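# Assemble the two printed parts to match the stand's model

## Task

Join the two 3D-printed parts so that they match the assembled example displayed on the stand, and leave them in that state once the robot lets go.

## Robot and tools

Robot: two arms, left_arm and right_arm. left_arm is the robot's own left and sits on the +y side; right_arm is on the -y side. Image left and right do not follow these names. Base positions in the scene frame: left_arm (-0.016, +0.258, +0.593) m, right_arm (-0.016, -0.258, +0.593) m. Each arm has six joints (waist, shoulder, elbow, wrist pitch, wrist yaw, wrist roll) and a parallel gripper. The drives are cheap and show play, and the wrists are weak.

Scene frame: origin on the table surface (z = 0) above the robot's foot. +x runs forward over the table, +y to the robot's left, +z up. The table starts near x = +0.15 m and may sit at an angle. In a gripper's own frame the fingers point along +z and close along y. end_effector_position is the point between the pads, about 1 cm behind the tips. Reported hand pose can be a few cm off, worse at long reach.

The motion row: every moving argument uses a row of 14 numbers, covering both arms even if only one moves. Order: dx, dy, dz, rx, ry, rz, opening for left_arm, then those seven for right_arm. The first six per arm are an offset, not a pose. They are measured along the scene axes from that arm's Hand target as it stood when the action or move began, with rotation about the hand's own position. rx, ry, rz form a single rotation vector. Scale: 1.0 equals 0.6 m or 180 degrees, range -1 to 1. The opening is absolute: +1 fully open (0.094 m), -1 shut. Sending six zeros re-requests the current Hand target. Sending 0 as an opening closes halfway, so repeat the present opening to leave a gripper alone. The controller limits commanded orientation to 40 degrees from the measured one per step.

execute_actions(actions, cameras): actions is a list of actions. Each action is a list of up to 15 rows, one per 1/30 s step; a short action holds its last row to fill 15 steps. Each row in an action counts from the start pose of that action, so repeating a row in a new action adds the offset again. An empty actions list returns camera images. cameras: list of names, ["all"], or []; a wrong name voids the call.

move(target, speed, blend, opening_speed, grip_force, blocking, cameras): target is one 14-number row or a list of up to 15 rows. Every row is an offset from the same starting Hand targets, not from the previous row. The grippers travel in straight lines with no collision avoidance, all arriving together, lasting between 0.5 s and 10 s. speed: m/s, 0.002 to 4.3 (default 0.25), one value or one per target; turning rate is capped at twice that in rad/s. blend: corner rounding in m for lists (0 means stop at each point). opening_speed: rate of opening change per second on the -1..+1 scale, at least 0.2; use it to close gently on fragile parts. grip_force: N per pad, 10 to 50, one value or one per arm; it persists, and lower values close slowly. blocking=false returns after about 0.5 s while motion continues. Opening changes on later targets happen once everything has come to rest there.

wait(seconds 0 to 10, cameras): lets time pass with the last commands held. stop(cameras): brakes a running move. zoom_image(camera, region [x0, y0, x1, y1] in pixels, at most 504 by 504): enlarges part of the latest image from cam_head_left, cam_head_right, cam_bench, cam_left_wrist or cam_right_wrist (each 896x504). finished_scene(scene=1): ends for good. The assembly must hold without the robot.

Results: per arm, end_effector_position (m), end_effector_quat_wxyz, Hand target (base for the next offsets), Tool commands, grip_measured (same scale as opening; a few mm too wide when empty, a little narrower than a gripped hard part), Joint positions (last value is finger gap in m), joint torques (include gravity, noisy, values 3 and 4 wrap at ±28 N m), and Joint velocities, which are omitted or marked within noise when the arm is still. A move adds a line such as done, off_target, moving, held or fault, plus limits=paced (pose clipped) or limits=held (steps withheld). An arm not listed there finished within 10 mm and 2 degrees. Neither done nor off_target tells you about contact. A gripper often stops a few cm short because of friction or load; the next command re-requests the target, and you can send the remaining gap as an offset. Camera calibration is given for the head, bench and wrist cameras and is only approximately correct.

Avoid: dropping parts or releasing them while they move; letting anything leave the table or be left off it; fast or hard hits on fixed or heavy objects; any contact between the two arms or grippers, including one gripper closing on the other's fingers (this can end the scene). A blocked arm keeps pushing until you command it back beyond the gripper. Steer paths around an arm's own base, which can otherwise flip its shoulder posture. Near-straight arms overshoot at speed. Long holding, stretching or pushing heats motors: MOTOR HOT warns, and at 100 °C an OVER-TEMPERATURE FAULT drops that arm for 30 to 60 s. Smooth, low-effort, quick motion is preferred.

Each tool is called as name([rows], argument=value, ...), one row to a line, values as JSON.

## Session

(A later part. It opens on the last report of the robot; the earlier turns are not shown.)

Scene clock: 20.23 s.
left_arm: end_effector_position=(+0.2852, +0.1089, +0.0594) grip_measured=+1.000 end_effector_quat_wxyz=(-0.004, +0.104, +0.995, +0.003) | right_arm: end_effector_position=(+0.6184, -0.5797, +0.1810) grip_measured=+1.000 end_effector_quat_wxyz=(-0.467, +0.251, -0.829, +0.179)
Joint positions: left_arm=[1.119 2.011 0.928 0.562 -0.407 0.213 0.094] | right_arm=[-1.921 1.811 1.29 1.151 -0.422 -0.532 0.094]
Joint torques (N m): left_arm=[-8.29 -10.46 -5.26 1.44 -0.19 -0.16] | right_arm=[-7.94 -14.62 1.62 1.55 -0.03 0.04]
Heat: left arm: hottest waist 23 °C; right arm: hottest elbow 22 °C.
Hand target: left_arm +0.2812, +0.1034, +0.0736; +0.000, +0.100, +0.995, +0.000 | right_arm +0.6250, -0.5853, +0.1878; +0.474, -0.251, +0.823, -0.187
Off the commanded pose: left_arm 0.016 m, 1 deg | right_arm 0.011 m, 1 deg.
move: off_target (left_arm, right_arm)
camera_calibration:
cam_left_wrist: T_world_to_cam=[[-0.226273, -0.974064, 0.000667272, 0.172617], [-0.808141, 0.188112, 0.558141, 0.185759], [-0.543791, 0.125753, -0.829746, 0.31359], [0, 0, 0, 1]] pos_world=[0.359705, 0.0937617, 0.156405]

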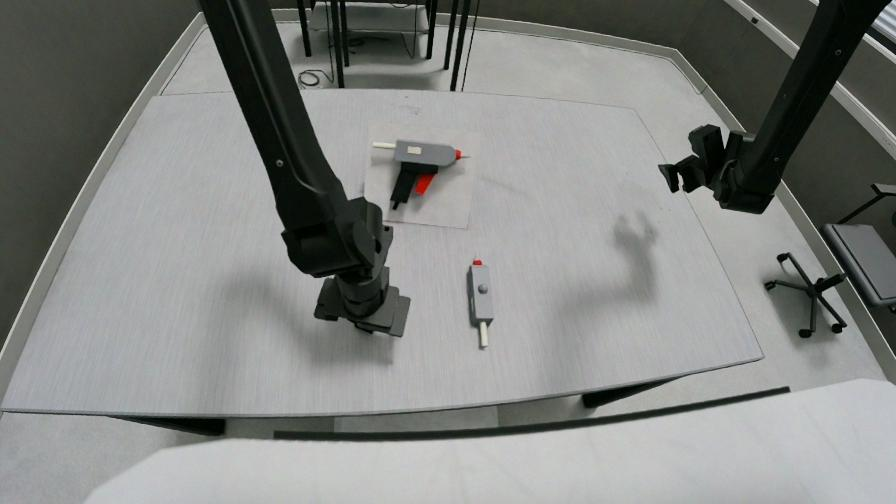

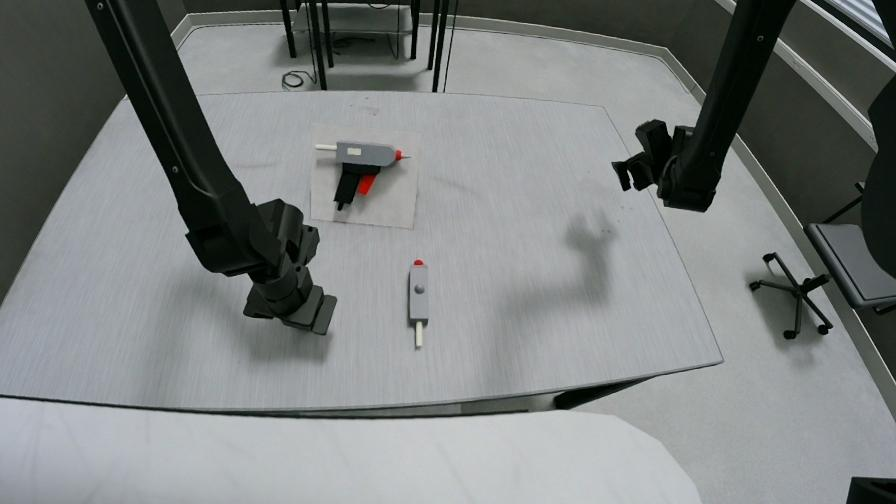

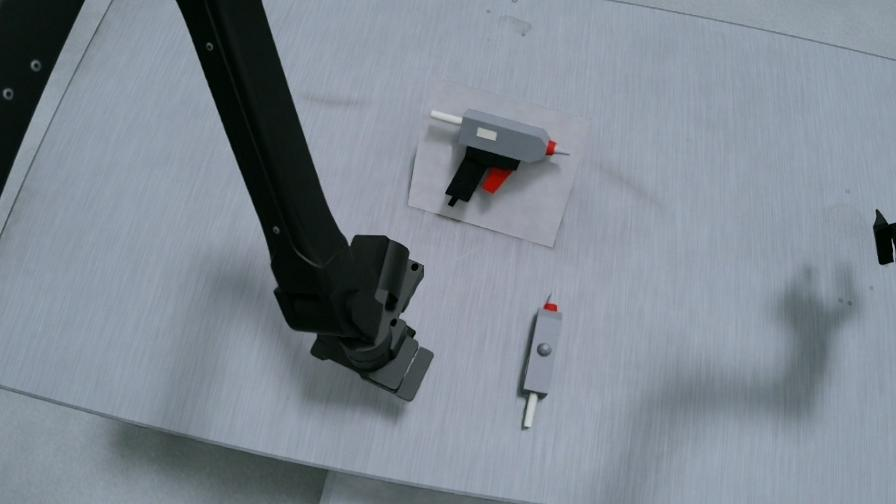

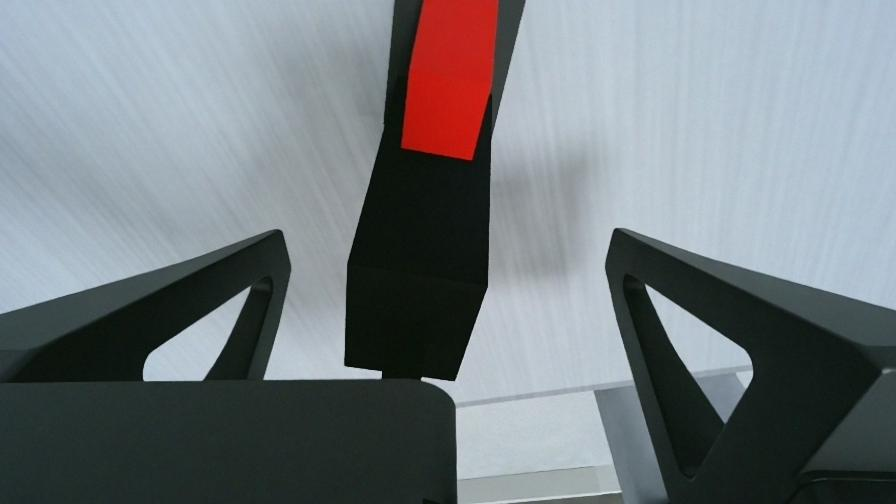

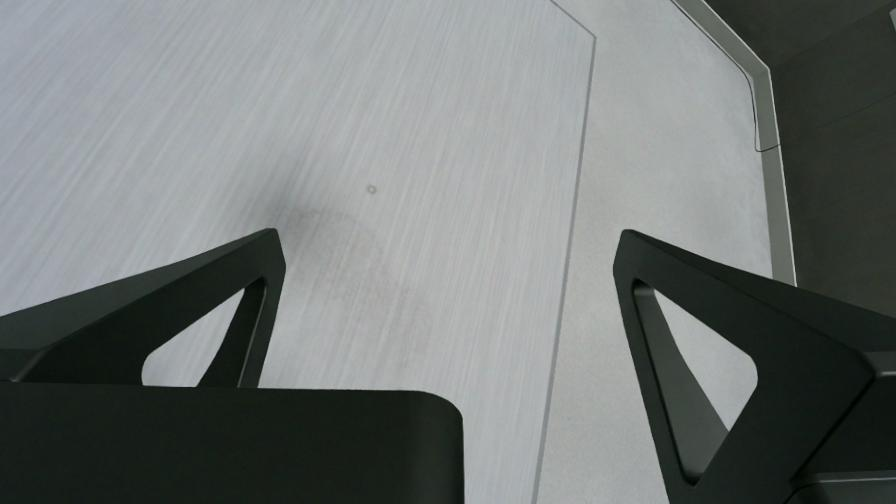

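move(target=[0.003,0.010,-0.007,0,0,-0.05,1,0,0,0,0,0,0,1], speed=0.1, cameras=["cam_left_wrist"])

Scene clock: 23.23 s.
left_arm: end_effector_position=(+0.2852, +0.1100, +0.0595) grip_measured=+1.000 end_effector_quat_wxyz=(-0.004, +0.168, +0.986, +0.006) | right_arm: end_effector_position=(+0.6184, -0.5797, +0.1810) grip_measured=+1.000 end_effector_quat_wxyz=(-0.467, +0.251, -0.829, +0.179)
Joint positions: left_arm=[1.119 2.011 0.928 0.562 -0.414 0.343 0.094] | right_arm=[-1.921 1.811 1.29 1.151 -0.422 -0.532 0.094]
Joint torques (N m): left_arm=[-6.24 -10.29 -4.88 1.22 0.05 0.03] | right_arm=[-7.94 -14.56 1.61 1.57 -0.03 0.03]
Heat: left arm: hottest waist 23 °C; right arm: hottest elbow 22 °C.
Hand target: left_arm +0.2830, +0.1094, +0.0694; +0.000, +0.178, +0.984, +0.000 | right_arm +0.6250, -0.5853, +0.1878; +0.474, -0.251, +0.823, -0.187
Off the commanded pose: left_arm 0.010 m, 1 deg | right_arm 0.011 m, 1 deg.
move: off_target (right_arm)
camera_calibration:
cam_left_wrist: T_world_to_cam=[[-0.351018, -0.93636, -0.00402552, 0.205361], [-0.776256, 0.288589, 0.560485, 0.165277], [-0.523654, 0.199865, -0.828155, 0.299489], [0, 0, 0, 1]] pos_world=[0.357211, 0.0847376, 0.156215]
Images, in order (width x height): cam_left_wrist 896x504.

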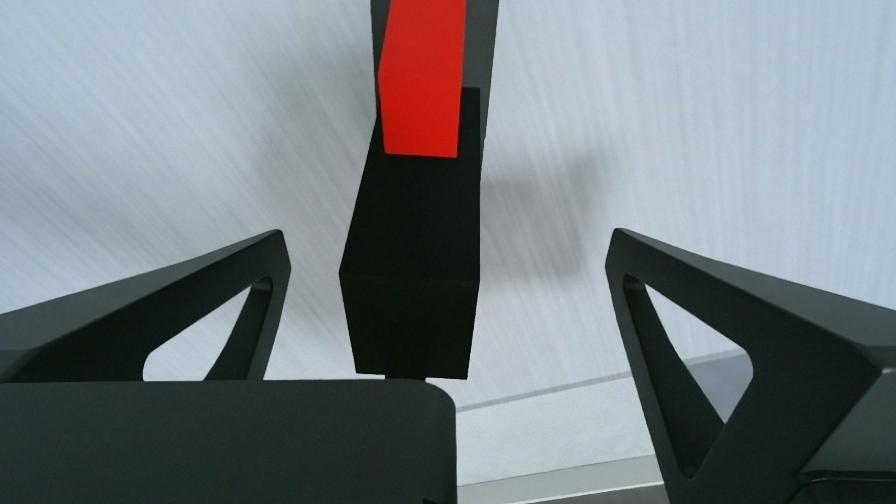

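move(target=[-0.012,0.016,-0.006,0,0,-0.016,1,0,0,0,0,0,0,1], speed=0.1, cameras=["cam_left_wrist"])

Scene clock: 25.03 s.
left_arm: end_effector_position=(+0.2881, +0.1191, +0.0563) grip_measured=+1.000 end_effector_quat_wxyz=(+0.003, +0.191, +0.982, +0.007) | right_arm: end_effector_position=(+0.6184, -0.5797, +0.1810) grip_measured=+1.000 end_effector_quat_wxyz=(-0.467, +0.251, -0.829, +0.179)
Joint positions: left_arm=[1.139 2.011 0.925 0.585 -0.395 0.406 0.094] | right_arm=[-1.921 1.811 1.29 1.151 -0.422 -0.532 0.094]
Joint torques (N m): left_arm=[-6.3 -9.29 -5.37 1.36 0.08 0.01] | right_arm=[-7.88 -14.56 1.61 1.54 -0.03 0.03]
Heat: left arm: hottest waist 23 °C; right arm: hottest elbow 22 °C.
Hand target: left_arm +0.2758, +0.1190, +0.0658; +0.000, +0.203, +0.979, +0.000 | right_arm +0.6250, -0.5853, +0.1878; +0.474, -0.251, +0.823, -0.187
Off the commanded pose: left_arm 0.016 m, 2 deg | right_arm 0.011 m, 1 deg.
move: off_target (left_arm, right_arm)
camera_calibration:
cam_left_wrist: T_world_to_cam=[[-0.393909, -0.91911, -0.00848131, 0.225416], [-0.769759, 0.32483, 0.549507, 0.160995], [-0.502302, 0.222984, -0.835446, 0.288067], [0, 0, 0, 1]] pos_world=[0.357418, 0.0906514, 0.154109]
Images, in order (width x height): cam_left_wrist 896x504.

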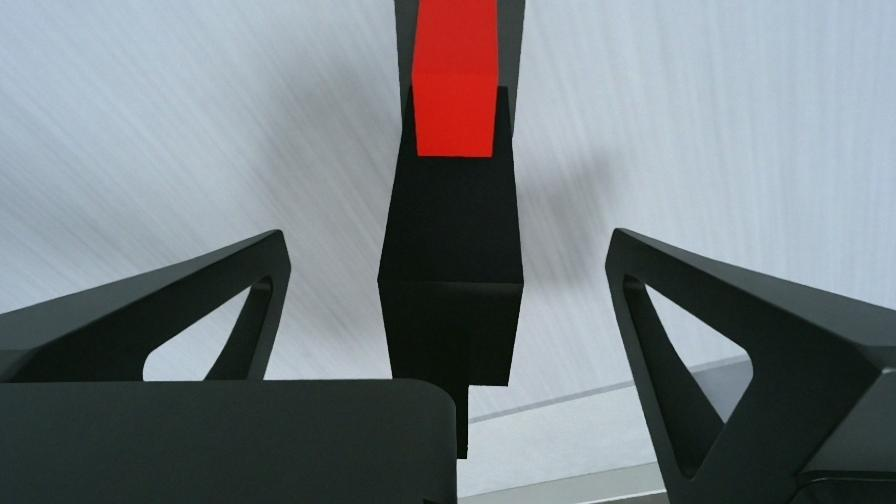

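move([
  [-0.012,0.003,-0.004,0,0,0,1,0,0,0,0,0,0,1],
  [-0.012,0.003,-0.004,0,0,0,-0.8,0,0,0,0,0,0,1],
], speed=0.1, opening_speed=1.0, cameras=["cam_left_wrist","cam_head_left"])

Scene clock: 31.00 s.
left_arm: end_effector_position=(+0.2817, +0.1191, +0.0548) grip_measured=-0.428 end_effector_quat_wxyz=(+0.004, +0.191, +0.982, +0.005) | right_arm: end_effector_position=(+0.6184, -0.5797, +0.1810) grip_measured=+1.000 end_effector_quat_wxyz=(-0.467, +0.251, -0.829, +0.179)
Joint positions: left_arm=[1.142 2.025 0.919 0.608 -0.387 0.409 0.027] | right_arm=[-1.921 1.811 1.29 1.151 -0.422 -0.532 0.094]
Joint torques (N m): left_arm=[-6.18 -8.82 -5.31 1.46 0.06 0.01] | right_arm=[-7.94 -14.51 1.61 1.55 -0.02 0.03]
Heat: left arm: hottest waist 23 °C; right arm: hottest elbow 22 °C.
Hand target: left_arm +0.2686, +0.1208, +0.0634; +0.000, +0.203, +0.979, +0.000 | right_arm +0.6250, -0.5853, +0.1878; +0.474, -0.251, +0.823, -0.187
Off the commanded pose: left_arm 0.016 m, 2 deg | right_arm 0.011 m, 1 deg.
move: off_target (left_arm, right_arm); target 2's new opening was sent with left_arm's hand 0.015 m and 2 deg from that target
camera_calibration:
cam_left_wrist: T_world_to_cam=[[-0.394438, -0.91891, -0.00490071, 0.222825], [-0.770882, 0.327985, 0.546047, 0.157225], [-0.50016, 0.219159, -0.83774, 0.283572], [0, 0, 0, 1]] pos_world=[0.350924, 0.0910408, 0.1528]
Images, in order (width x height): cam_head_left 896x504, cam_left_wrist 896x504.

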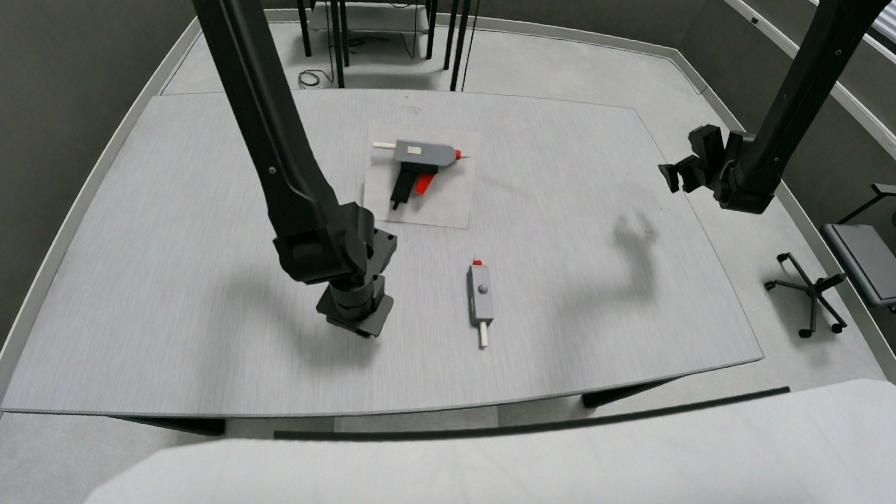

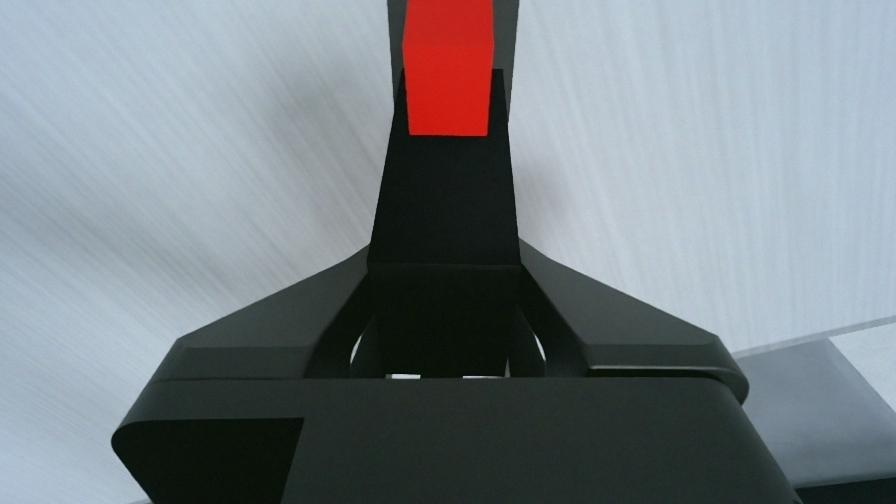

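move([
  [0.0,0.0,0.04,0,0,0,-0.8,0,0,0,0,0,0,1],
  [0.04,0,0.25,0,0,0.117,-0.8,0,0,0,0,0,0,1],
], speed=0.2, blend=0.02, cameras=["all"])

zoom_image(camera="cam_bench", region=[300, 230, 600, 450])

zoom_image(camera="cam_head_right", region=[220, 190, 470, 370])

zoom_image(camera="cam_left_wrist", region=[300, 0, 896, 320])

Scene clock: 33.60 s.
left_arm: end_effector_position=(+0.3046, +0.1229, +0.2031) grip_measured=-0.428 end_effector_quat_wxyz=(+0.008, +0.021, +1.000, +0.003) | right_arm: end_effector_position=(+0.6184, -0.5797, +0.1810) grip_measured=+1.000 end_effector_quat_wxyz=(-0.467, +0.251, -0.829, +0.179)
Joint positions: left_arm=[1.005 1.606 0.62 0.464 -0.504 -0.003 0.027] | right_arm=[-1.921 1.811 1.29 1.151 -0.422 -0.532 0.094]
Joint torques (N m): left_arm=[-6.83 -10.11 -3.86 0.18 -0.19 -0.22] | right_arm=[-8 -14.56 1.61 1.55 -0.02 0.03]
Heat: left arm: hottest waist 23 °C; right arm: hottest elbow 22 °C.
Hand target: left_arm +0.2926, +0.1208, +0.2134; +0.000, +0.020, +1.000, +0.000 | right_arm +0.6250, -0.5853, +0.1878; +0.474, -0.251, +0.823, -0.187
Off the commanded pose: left_arm 0.016 m, 1 deg | right_arm 0.011 m, 1 deg.
move: off_target (left_arm, right_arm); blend cut to 0.012 m at target 1
camera_calibration:
cam_left_wrist: T_world_to_cam=[[-0.0634832, -0.997983, 0.000301298, 0.143917], [-0.841517, 0.0536925, 0.537555, 0.149536], [-0.536487, 0.0338722, -0.843229, 0.45339], [0, 0, 0, 1]] pos_world=[0.378211, 0.12024, 0.301884]

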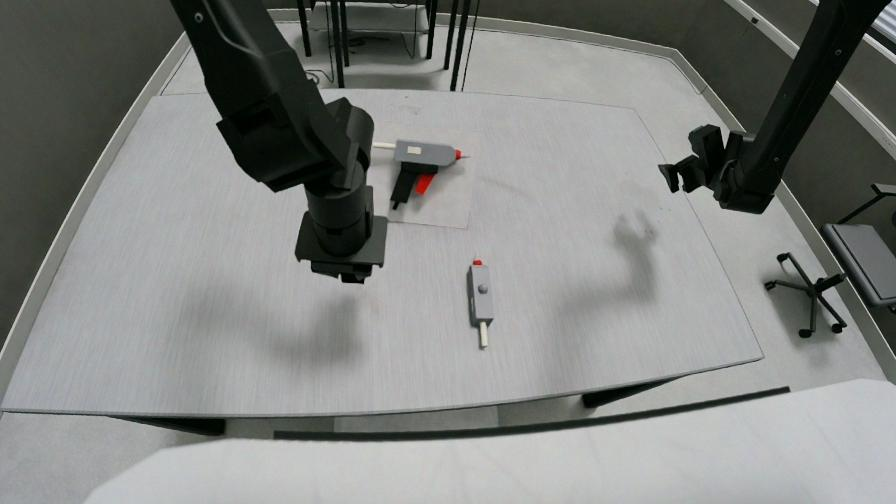

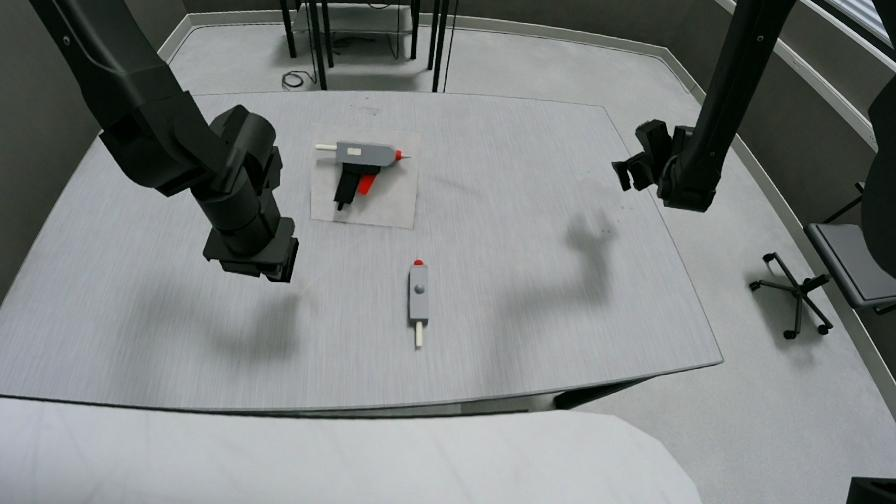

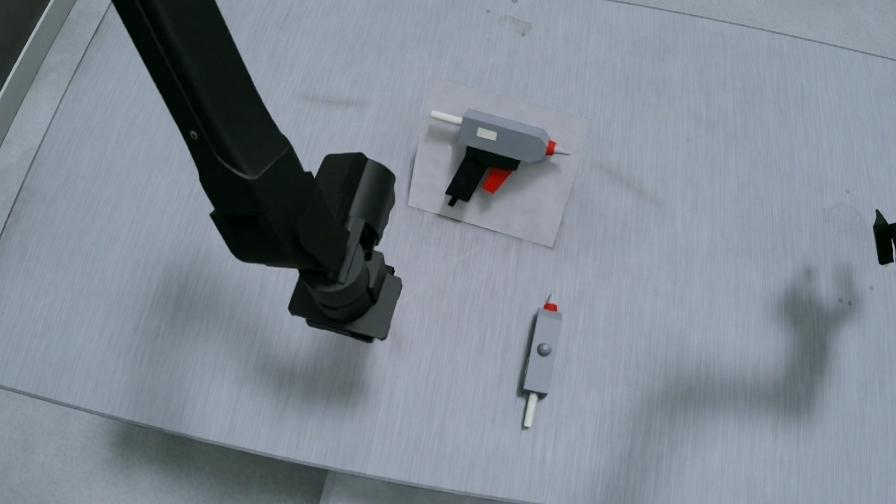

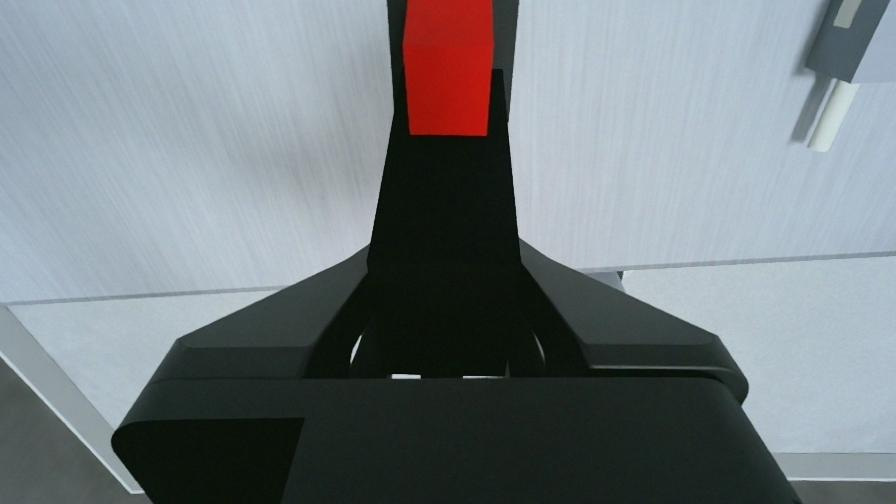

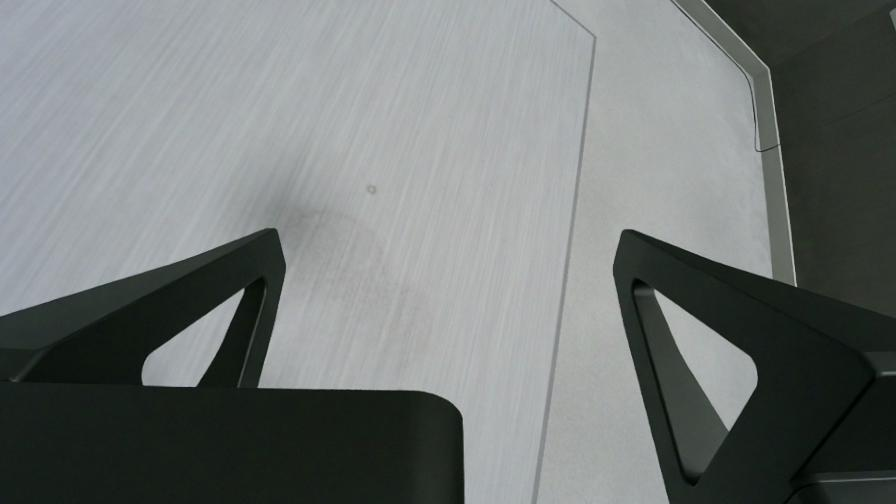

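Scaled by 1.680 from the camera's 896x504 image, which has a finer 1280x720 frame.

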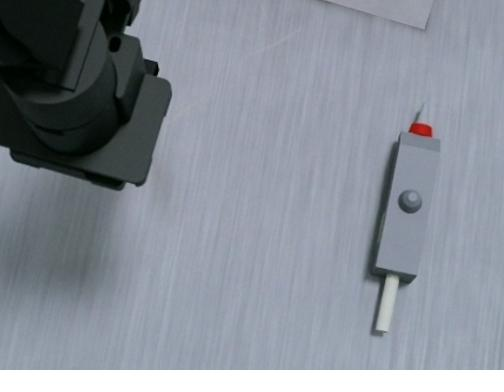

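Scaled by 2.016 from the camera's 896x504 image, which has a finer 1280x720 frame.

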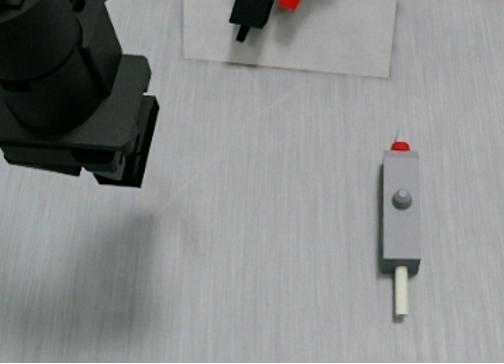

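Region (300, 0, 896, 320) is 596x320 pixels. A region can be at most 504 by 504 pixels.

move(target=[-0.003,-0.355,-0.08,0,0,0.008,-0.8,0,0,0,0,0,0,1], speed=0.2, cameras=["all"])

zoom_image(camera="cam_head_right", region=[320, 200, 520, 370])

zoom_image(camera="cam_head_left", region=[380, 200, 580, 370])

zoom_image(camera="cam_left_wrist", region=[250, 0, 650, 280])

zoom_image(camera="cam_bench", region=[420, 250, 640, 450])

Scene clock: 42.10 s.
left_arm: end_effector_position=(+0.2875, -0.0847, +0.1555) grip_measured=-0.428 end_effector_quat_wxyz=(-0.004, +0.014, +1.000, +0.004) | right_arm: end_effector_position=(+0.6184, -0.5797, +0.1810) grip_measured=+1.000 end_effector_quat_wxyz=(-0.467, +0.251, -0.829, +0.179)
Joint positions: left_arm=[0.694 2.032 1.06 0.289 -0.762 -0.255 0.027] | right_arm=[-1.921 1.811 1.29 1.151 -0.422 -0.532 0.094]
Joint torques (N m): left_arm=[-14.39 -9.41 -1.02 0.09 -0.28 -0.22] | right_arm=[-7.94 -14.68 1.59 1.54 -0.03 0.04]
Heat: left arm: hottest waist 23 °C; right arm: hottest elbow 22 °C.
Hand target: left_arm +0.2908, -0.0922, +0.1654; +0.000, +0.008, +1.000, +0.000 | right_arm +0.6250, -0.5853, +0.1878; +0.474, -0.251, +0.823, -0.187
Off the commanded pose: left_arm 0.013 m, 1 deg | right_arm 0.011 m, 1 deg.
move: off_target (left_arm, right_arm)
camera_calibration:
cam_left_wrist: T_world_to_cam=[[-0.0480584, -0.998843, -0.00199696, -0.0684937], [-0.82916, 0.0387793, 0.557665, 0.163889], [-0.556942, 0.0284563, -0.830064, 0.414475], [0, 0, 0, 1]] pos_world=[0.363437, -0.0865644, 0.252509]

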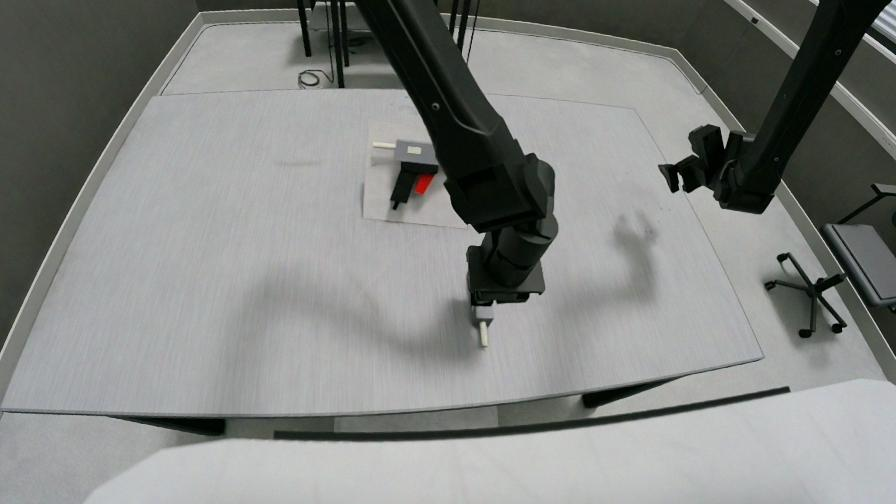

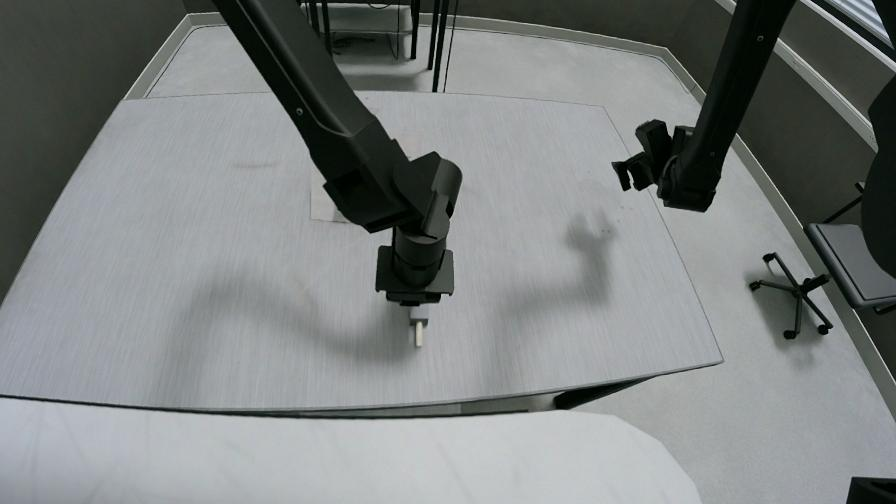

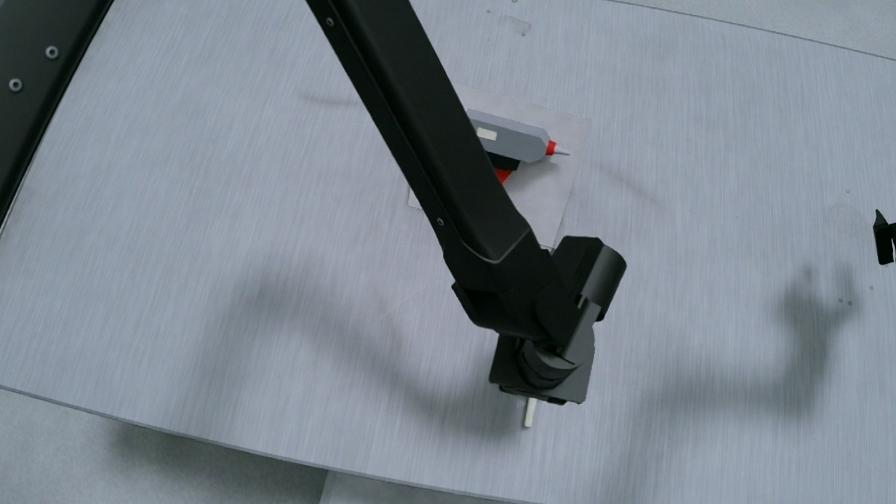

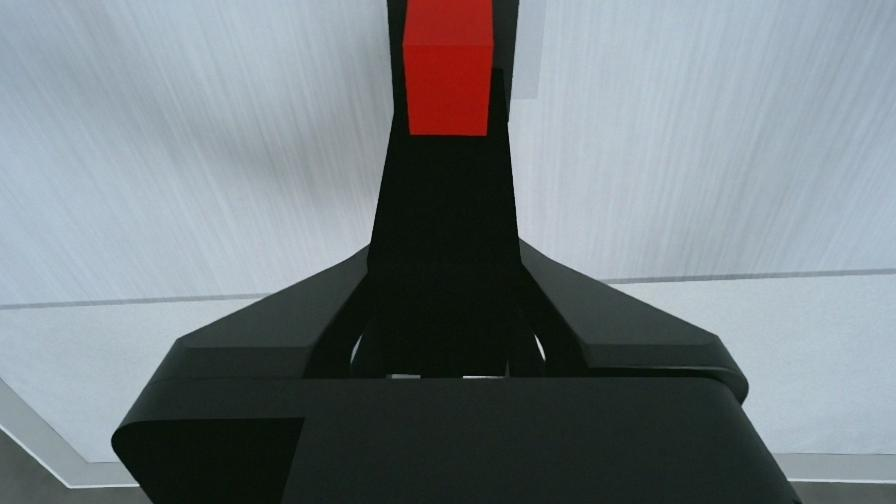

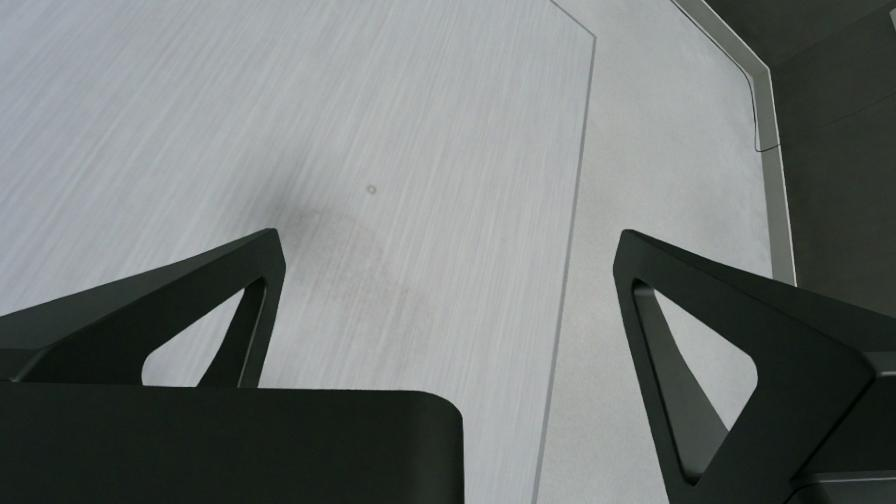

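Scaled by 2.520 from the camera's 896x504 image, which has a finer 1280x720 frame.

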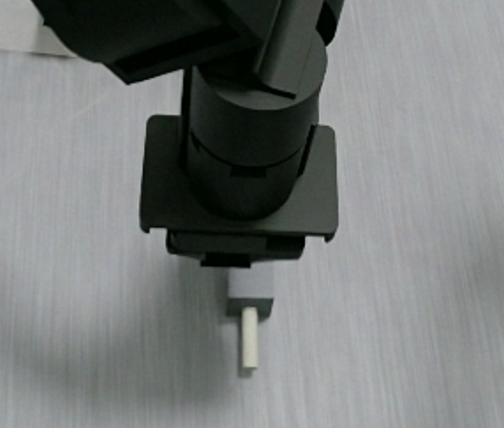

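Scaled by 2.520 from the camera's 896x504 image, which has a finer 1280x720 frame.

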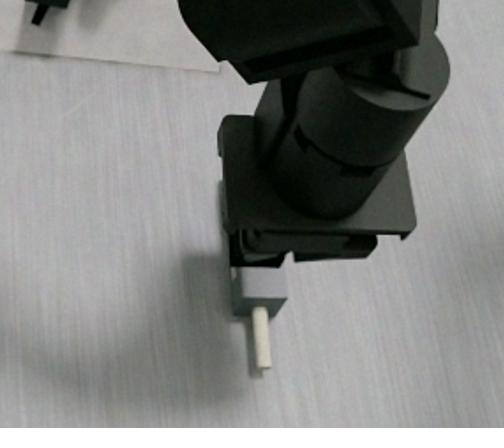

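Scaled by 1.260 from the camera's 896x504 image, which has a finer 1280x720 frame.

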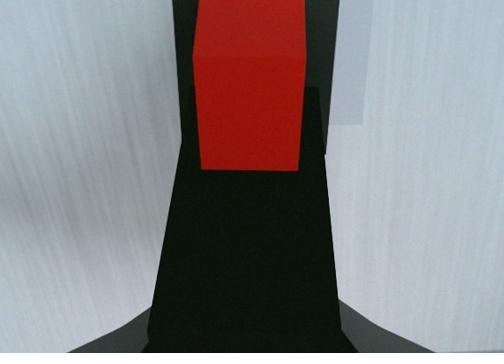

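Scaled by 2.291 from the camera's 896x504 image, which has a finer 1280x720 frame.

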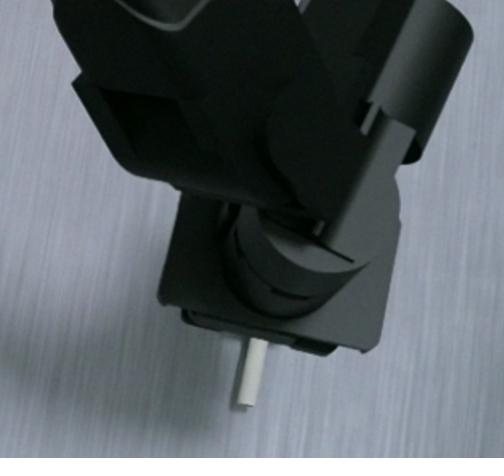

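move(target=[0.022,-0.037,-0.012,0,0,0.012,-0.8,0,0,0,0,0,0,1], speed=0.15, cameras=["all"])

zoom_image(camera="cam_head_right", region=[360, 240, 480, 360])

zoom_image(camera="cam_head_left", region=[420, 240, 540, 360])

zoom_image(camera="cam_left_wrist", region=[300, 0, 600, 150])

Scene clock: 47.00 s.
left_arm: end_effector_position=(+0.3059, -0.1010, +0.1453) grip_measured=-0.428 end_effector_quat_wxyz=(-0.002, -0.010, +1.000, +0.007) | right_arm: end_effector_position=(+0.6184, -0.5797, +0.1810) grip_measured=+1.000 end_effector_quat_wxyz=(-0.467, +0.251, -0.829, +0.179)
Joint positions: left_arm=[0.691 2.057 1.144 0.228 -0.771 -0.304 0.027] | right_arm=[-1.921 1.811 1.29 1.151 -0.422 -0.532 0.094]
Joint torques (N m): left_arm=[-16.15 -9.58 -0.84 -0.01 -0.28 -0.21] | right_arm=[-7.94 -14.62 1.59 1.54 -0.02 0.04]
Heat: left arm: hottest waist 23 °C; right arm: hottest elbow 22 °C.
Hand target: left_arm +0.3040, -0.1144, +0.1582; +0.000, -0.011, +1.000, +0.000 | right_arm +0.6250, -0.5853, +0.1878; +0.474, -0.251, +0.823, -0.187
Off the commanded pose: left_arm 0.019 m, 1 deg | right_arm 0.011 m, 1 deg.
move: off_target (left_arm, right_arm)
camera_calibration:
cam_left_wrist: T_world_to_cam=[[-0.00147894, -0.99996, -0.00876641, -0.0971971], [-0.831512, -0.00364009, 0.555495, 0.182205], [-0.555505, 0.00811091, -0.831474, 0.414423], [0, 0, 0, 1]] pos_world=[0.381576, -0.0998913, 0.242516]

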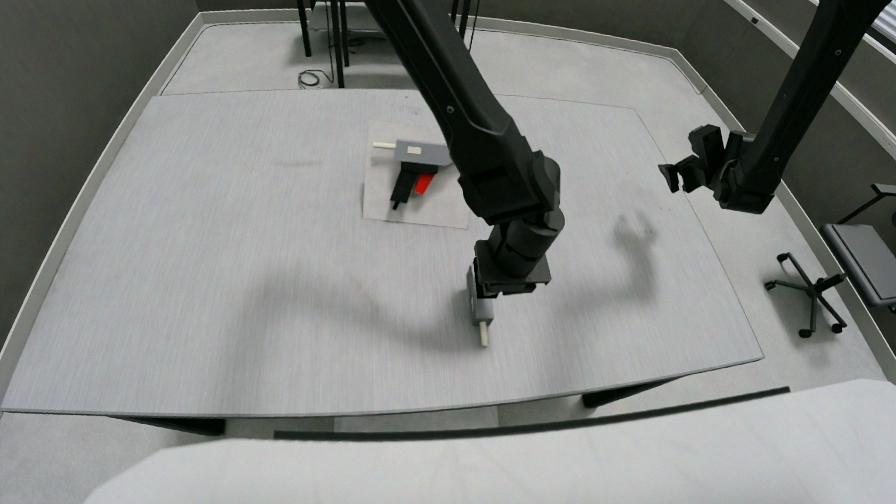

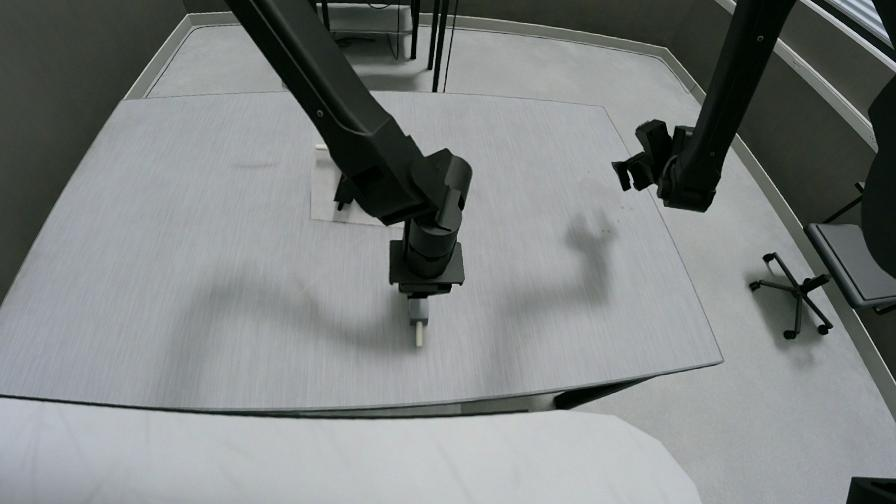

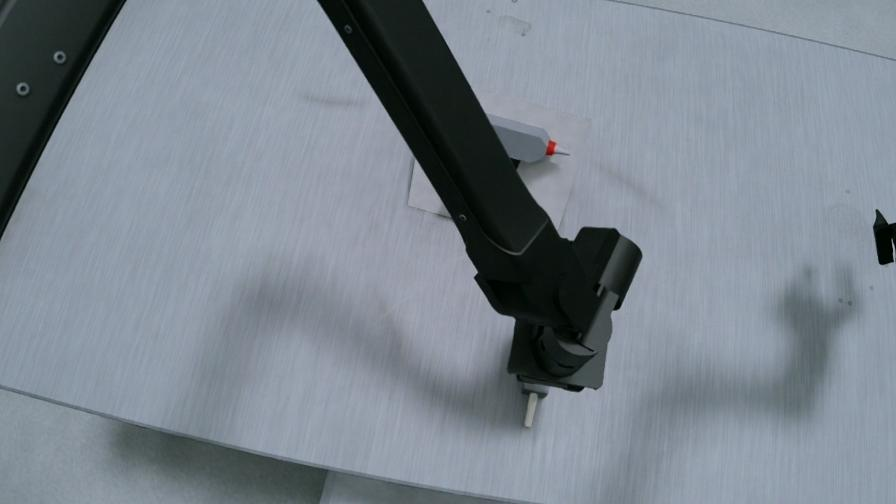

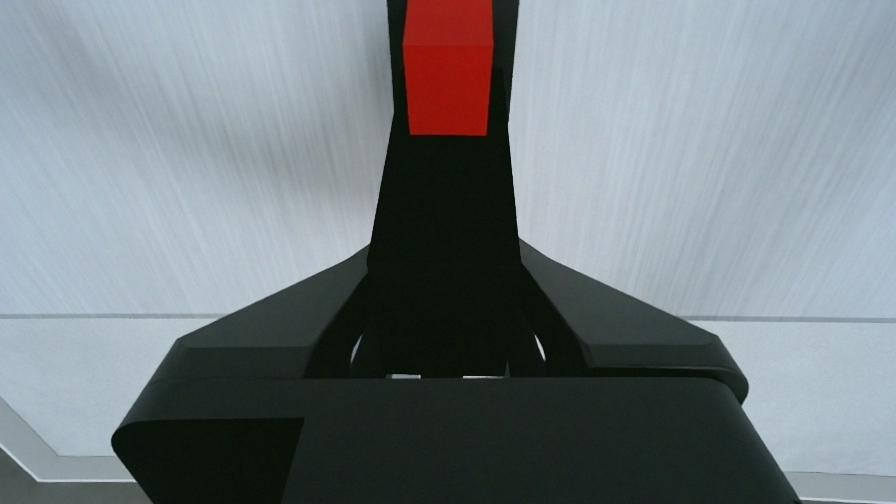

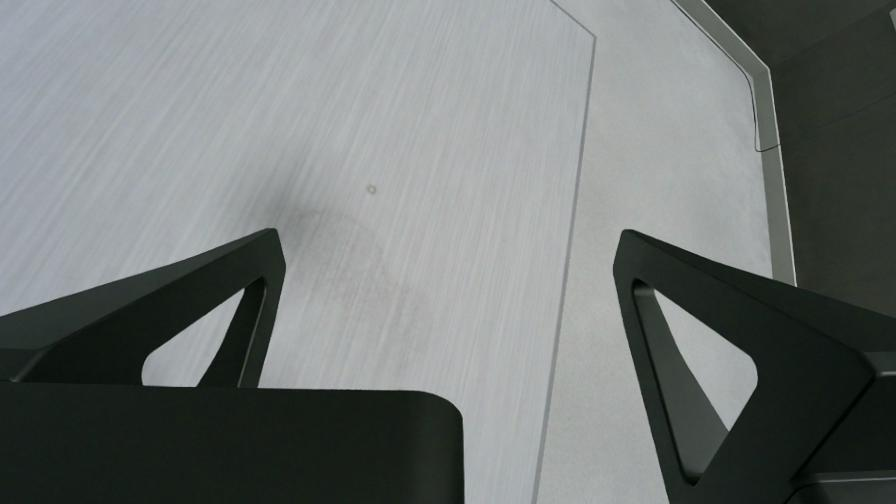

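Scaled by 4.200 from the camera's 896x504 image, which has a finer 1280x720 frame.

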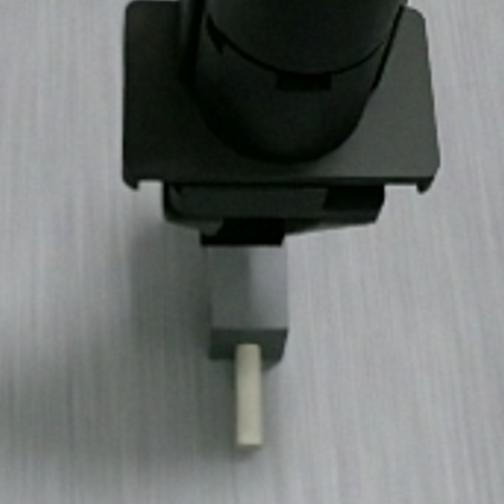

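Scaled by 4.200 from the camera's 896x504 image, which has a finer 1280x720 frame.

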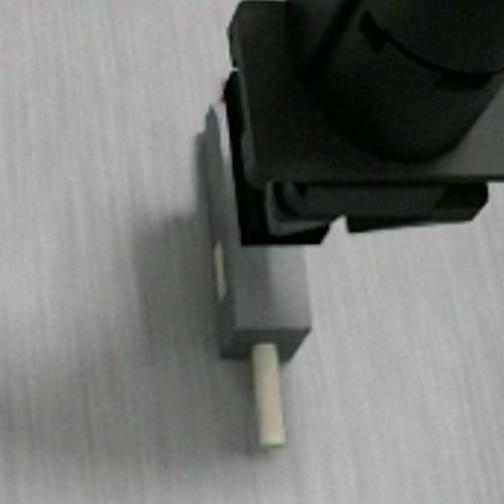

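Scaled by 1.680 from the camera's 896x504 image, which has a finer 1280x720 frame.

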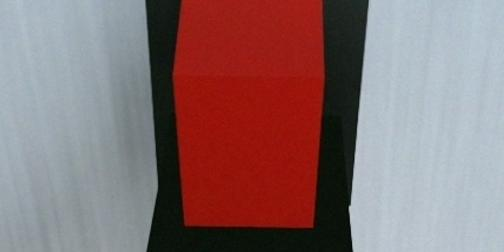

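move(target=[-0.008,-0.011,-0.042,0,0,0,-0.8,0,0,0,0,0,0,1], speed=0.1, cameras=["cam_head_left","cam_head_right","cam_left_wrist"])

zoom_image(camera="cam_head_right", region=[360, 240, 480, 360])

zoom_image(camera="cam_head_left", region=[420, 240, 540, 360])

Scene clock: 50.00 s.
left_arm: end_effector_position=(+0.2900, -0.1160, +0.1269) grip_measured=-0.428 end_effector_quat_wxyz=(-0.010, -0.003, +1.000, +0.006) | right_arm: end_effector_position=(+0.6184, -0.5797, +0.1810) grip_measured=+1.000 end_effector_quat_wxyz=(-0.467, +0.251, -0.829, +0.179)
Joint positions: left_arm=[0.691 2.127 1.197 0.228 -0.763 -0.304 0.027] | right_arm=[-1.921 1.811 1.29 1.151 -0.422 -0.532 0.094]
Joint torques (N m): left_arm=[-14.74 -9.76 -0.62 0.95 -0.01 -0.07] | right_arm=[-7.94 -14.51 1.59 1.57 -0.02 0.03]
Heat: left arm: hottest waist 23 °C; right arm: hottest elbow 22 °C.
Hand target: left_arm +0.2992, -0.1210, +0.1330; +0.000, -0.011, +1.000, +0.000 | right_arm +0.6250, -0.5853, +0.1878; +0.474, -0.251, +0.823, -0.187
Off the commanded pose: left_arm 0.012 m, 2 deg | right_arm 0.011 m, 1 deg.
move: off_target (left_arm, right_arm)
camera_calibration:
cam_left_wrist: T_world_to_cam=[[-0.0141516, -0.999888, -0.00496567, -0.109172], [-0.822972, 0.00882683, 0.568013, 0.176559], [-0.567906, 0.0121249, -0.823004, 0.393381], [0, 0, 0, 1]] pos_world=[0.367161, -0.115488, 0.222925]
Images, in order (width x height): cam_head_left 896x504, cam_head_right 896x504, cam_left_wrist 896x504.

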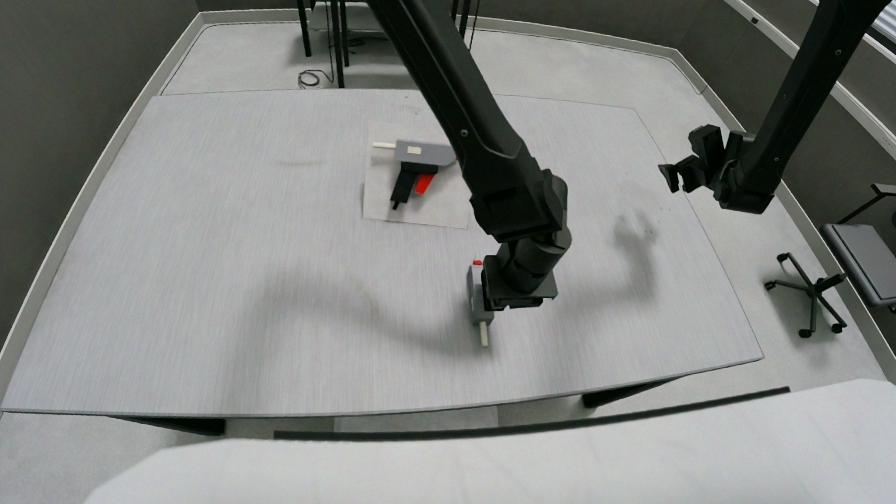

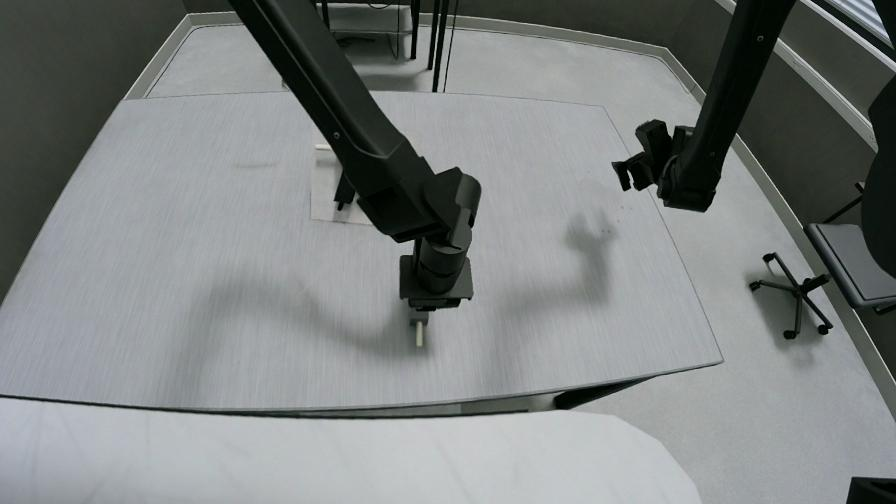

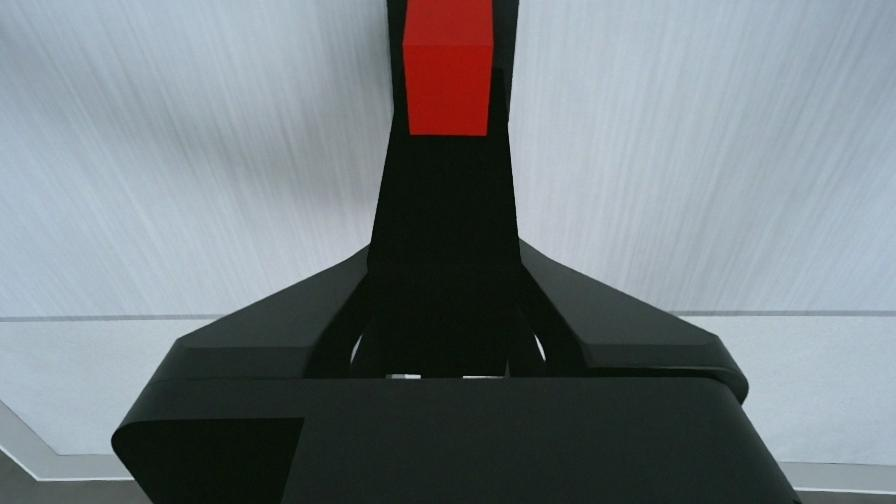

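Scaled by 4.200 from the camera's 896x504 image, which has a finer 1280x720 frame.

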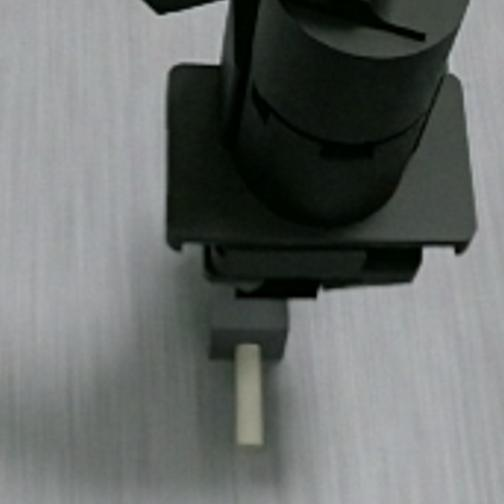

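Scaled by 4.200 from the camera's 896x504 image, which has a finer 1280x720 frame.

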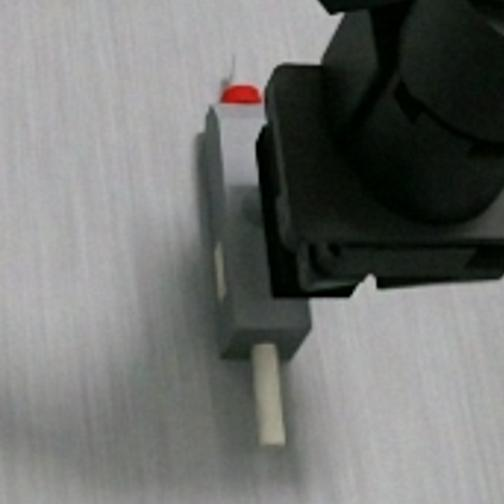

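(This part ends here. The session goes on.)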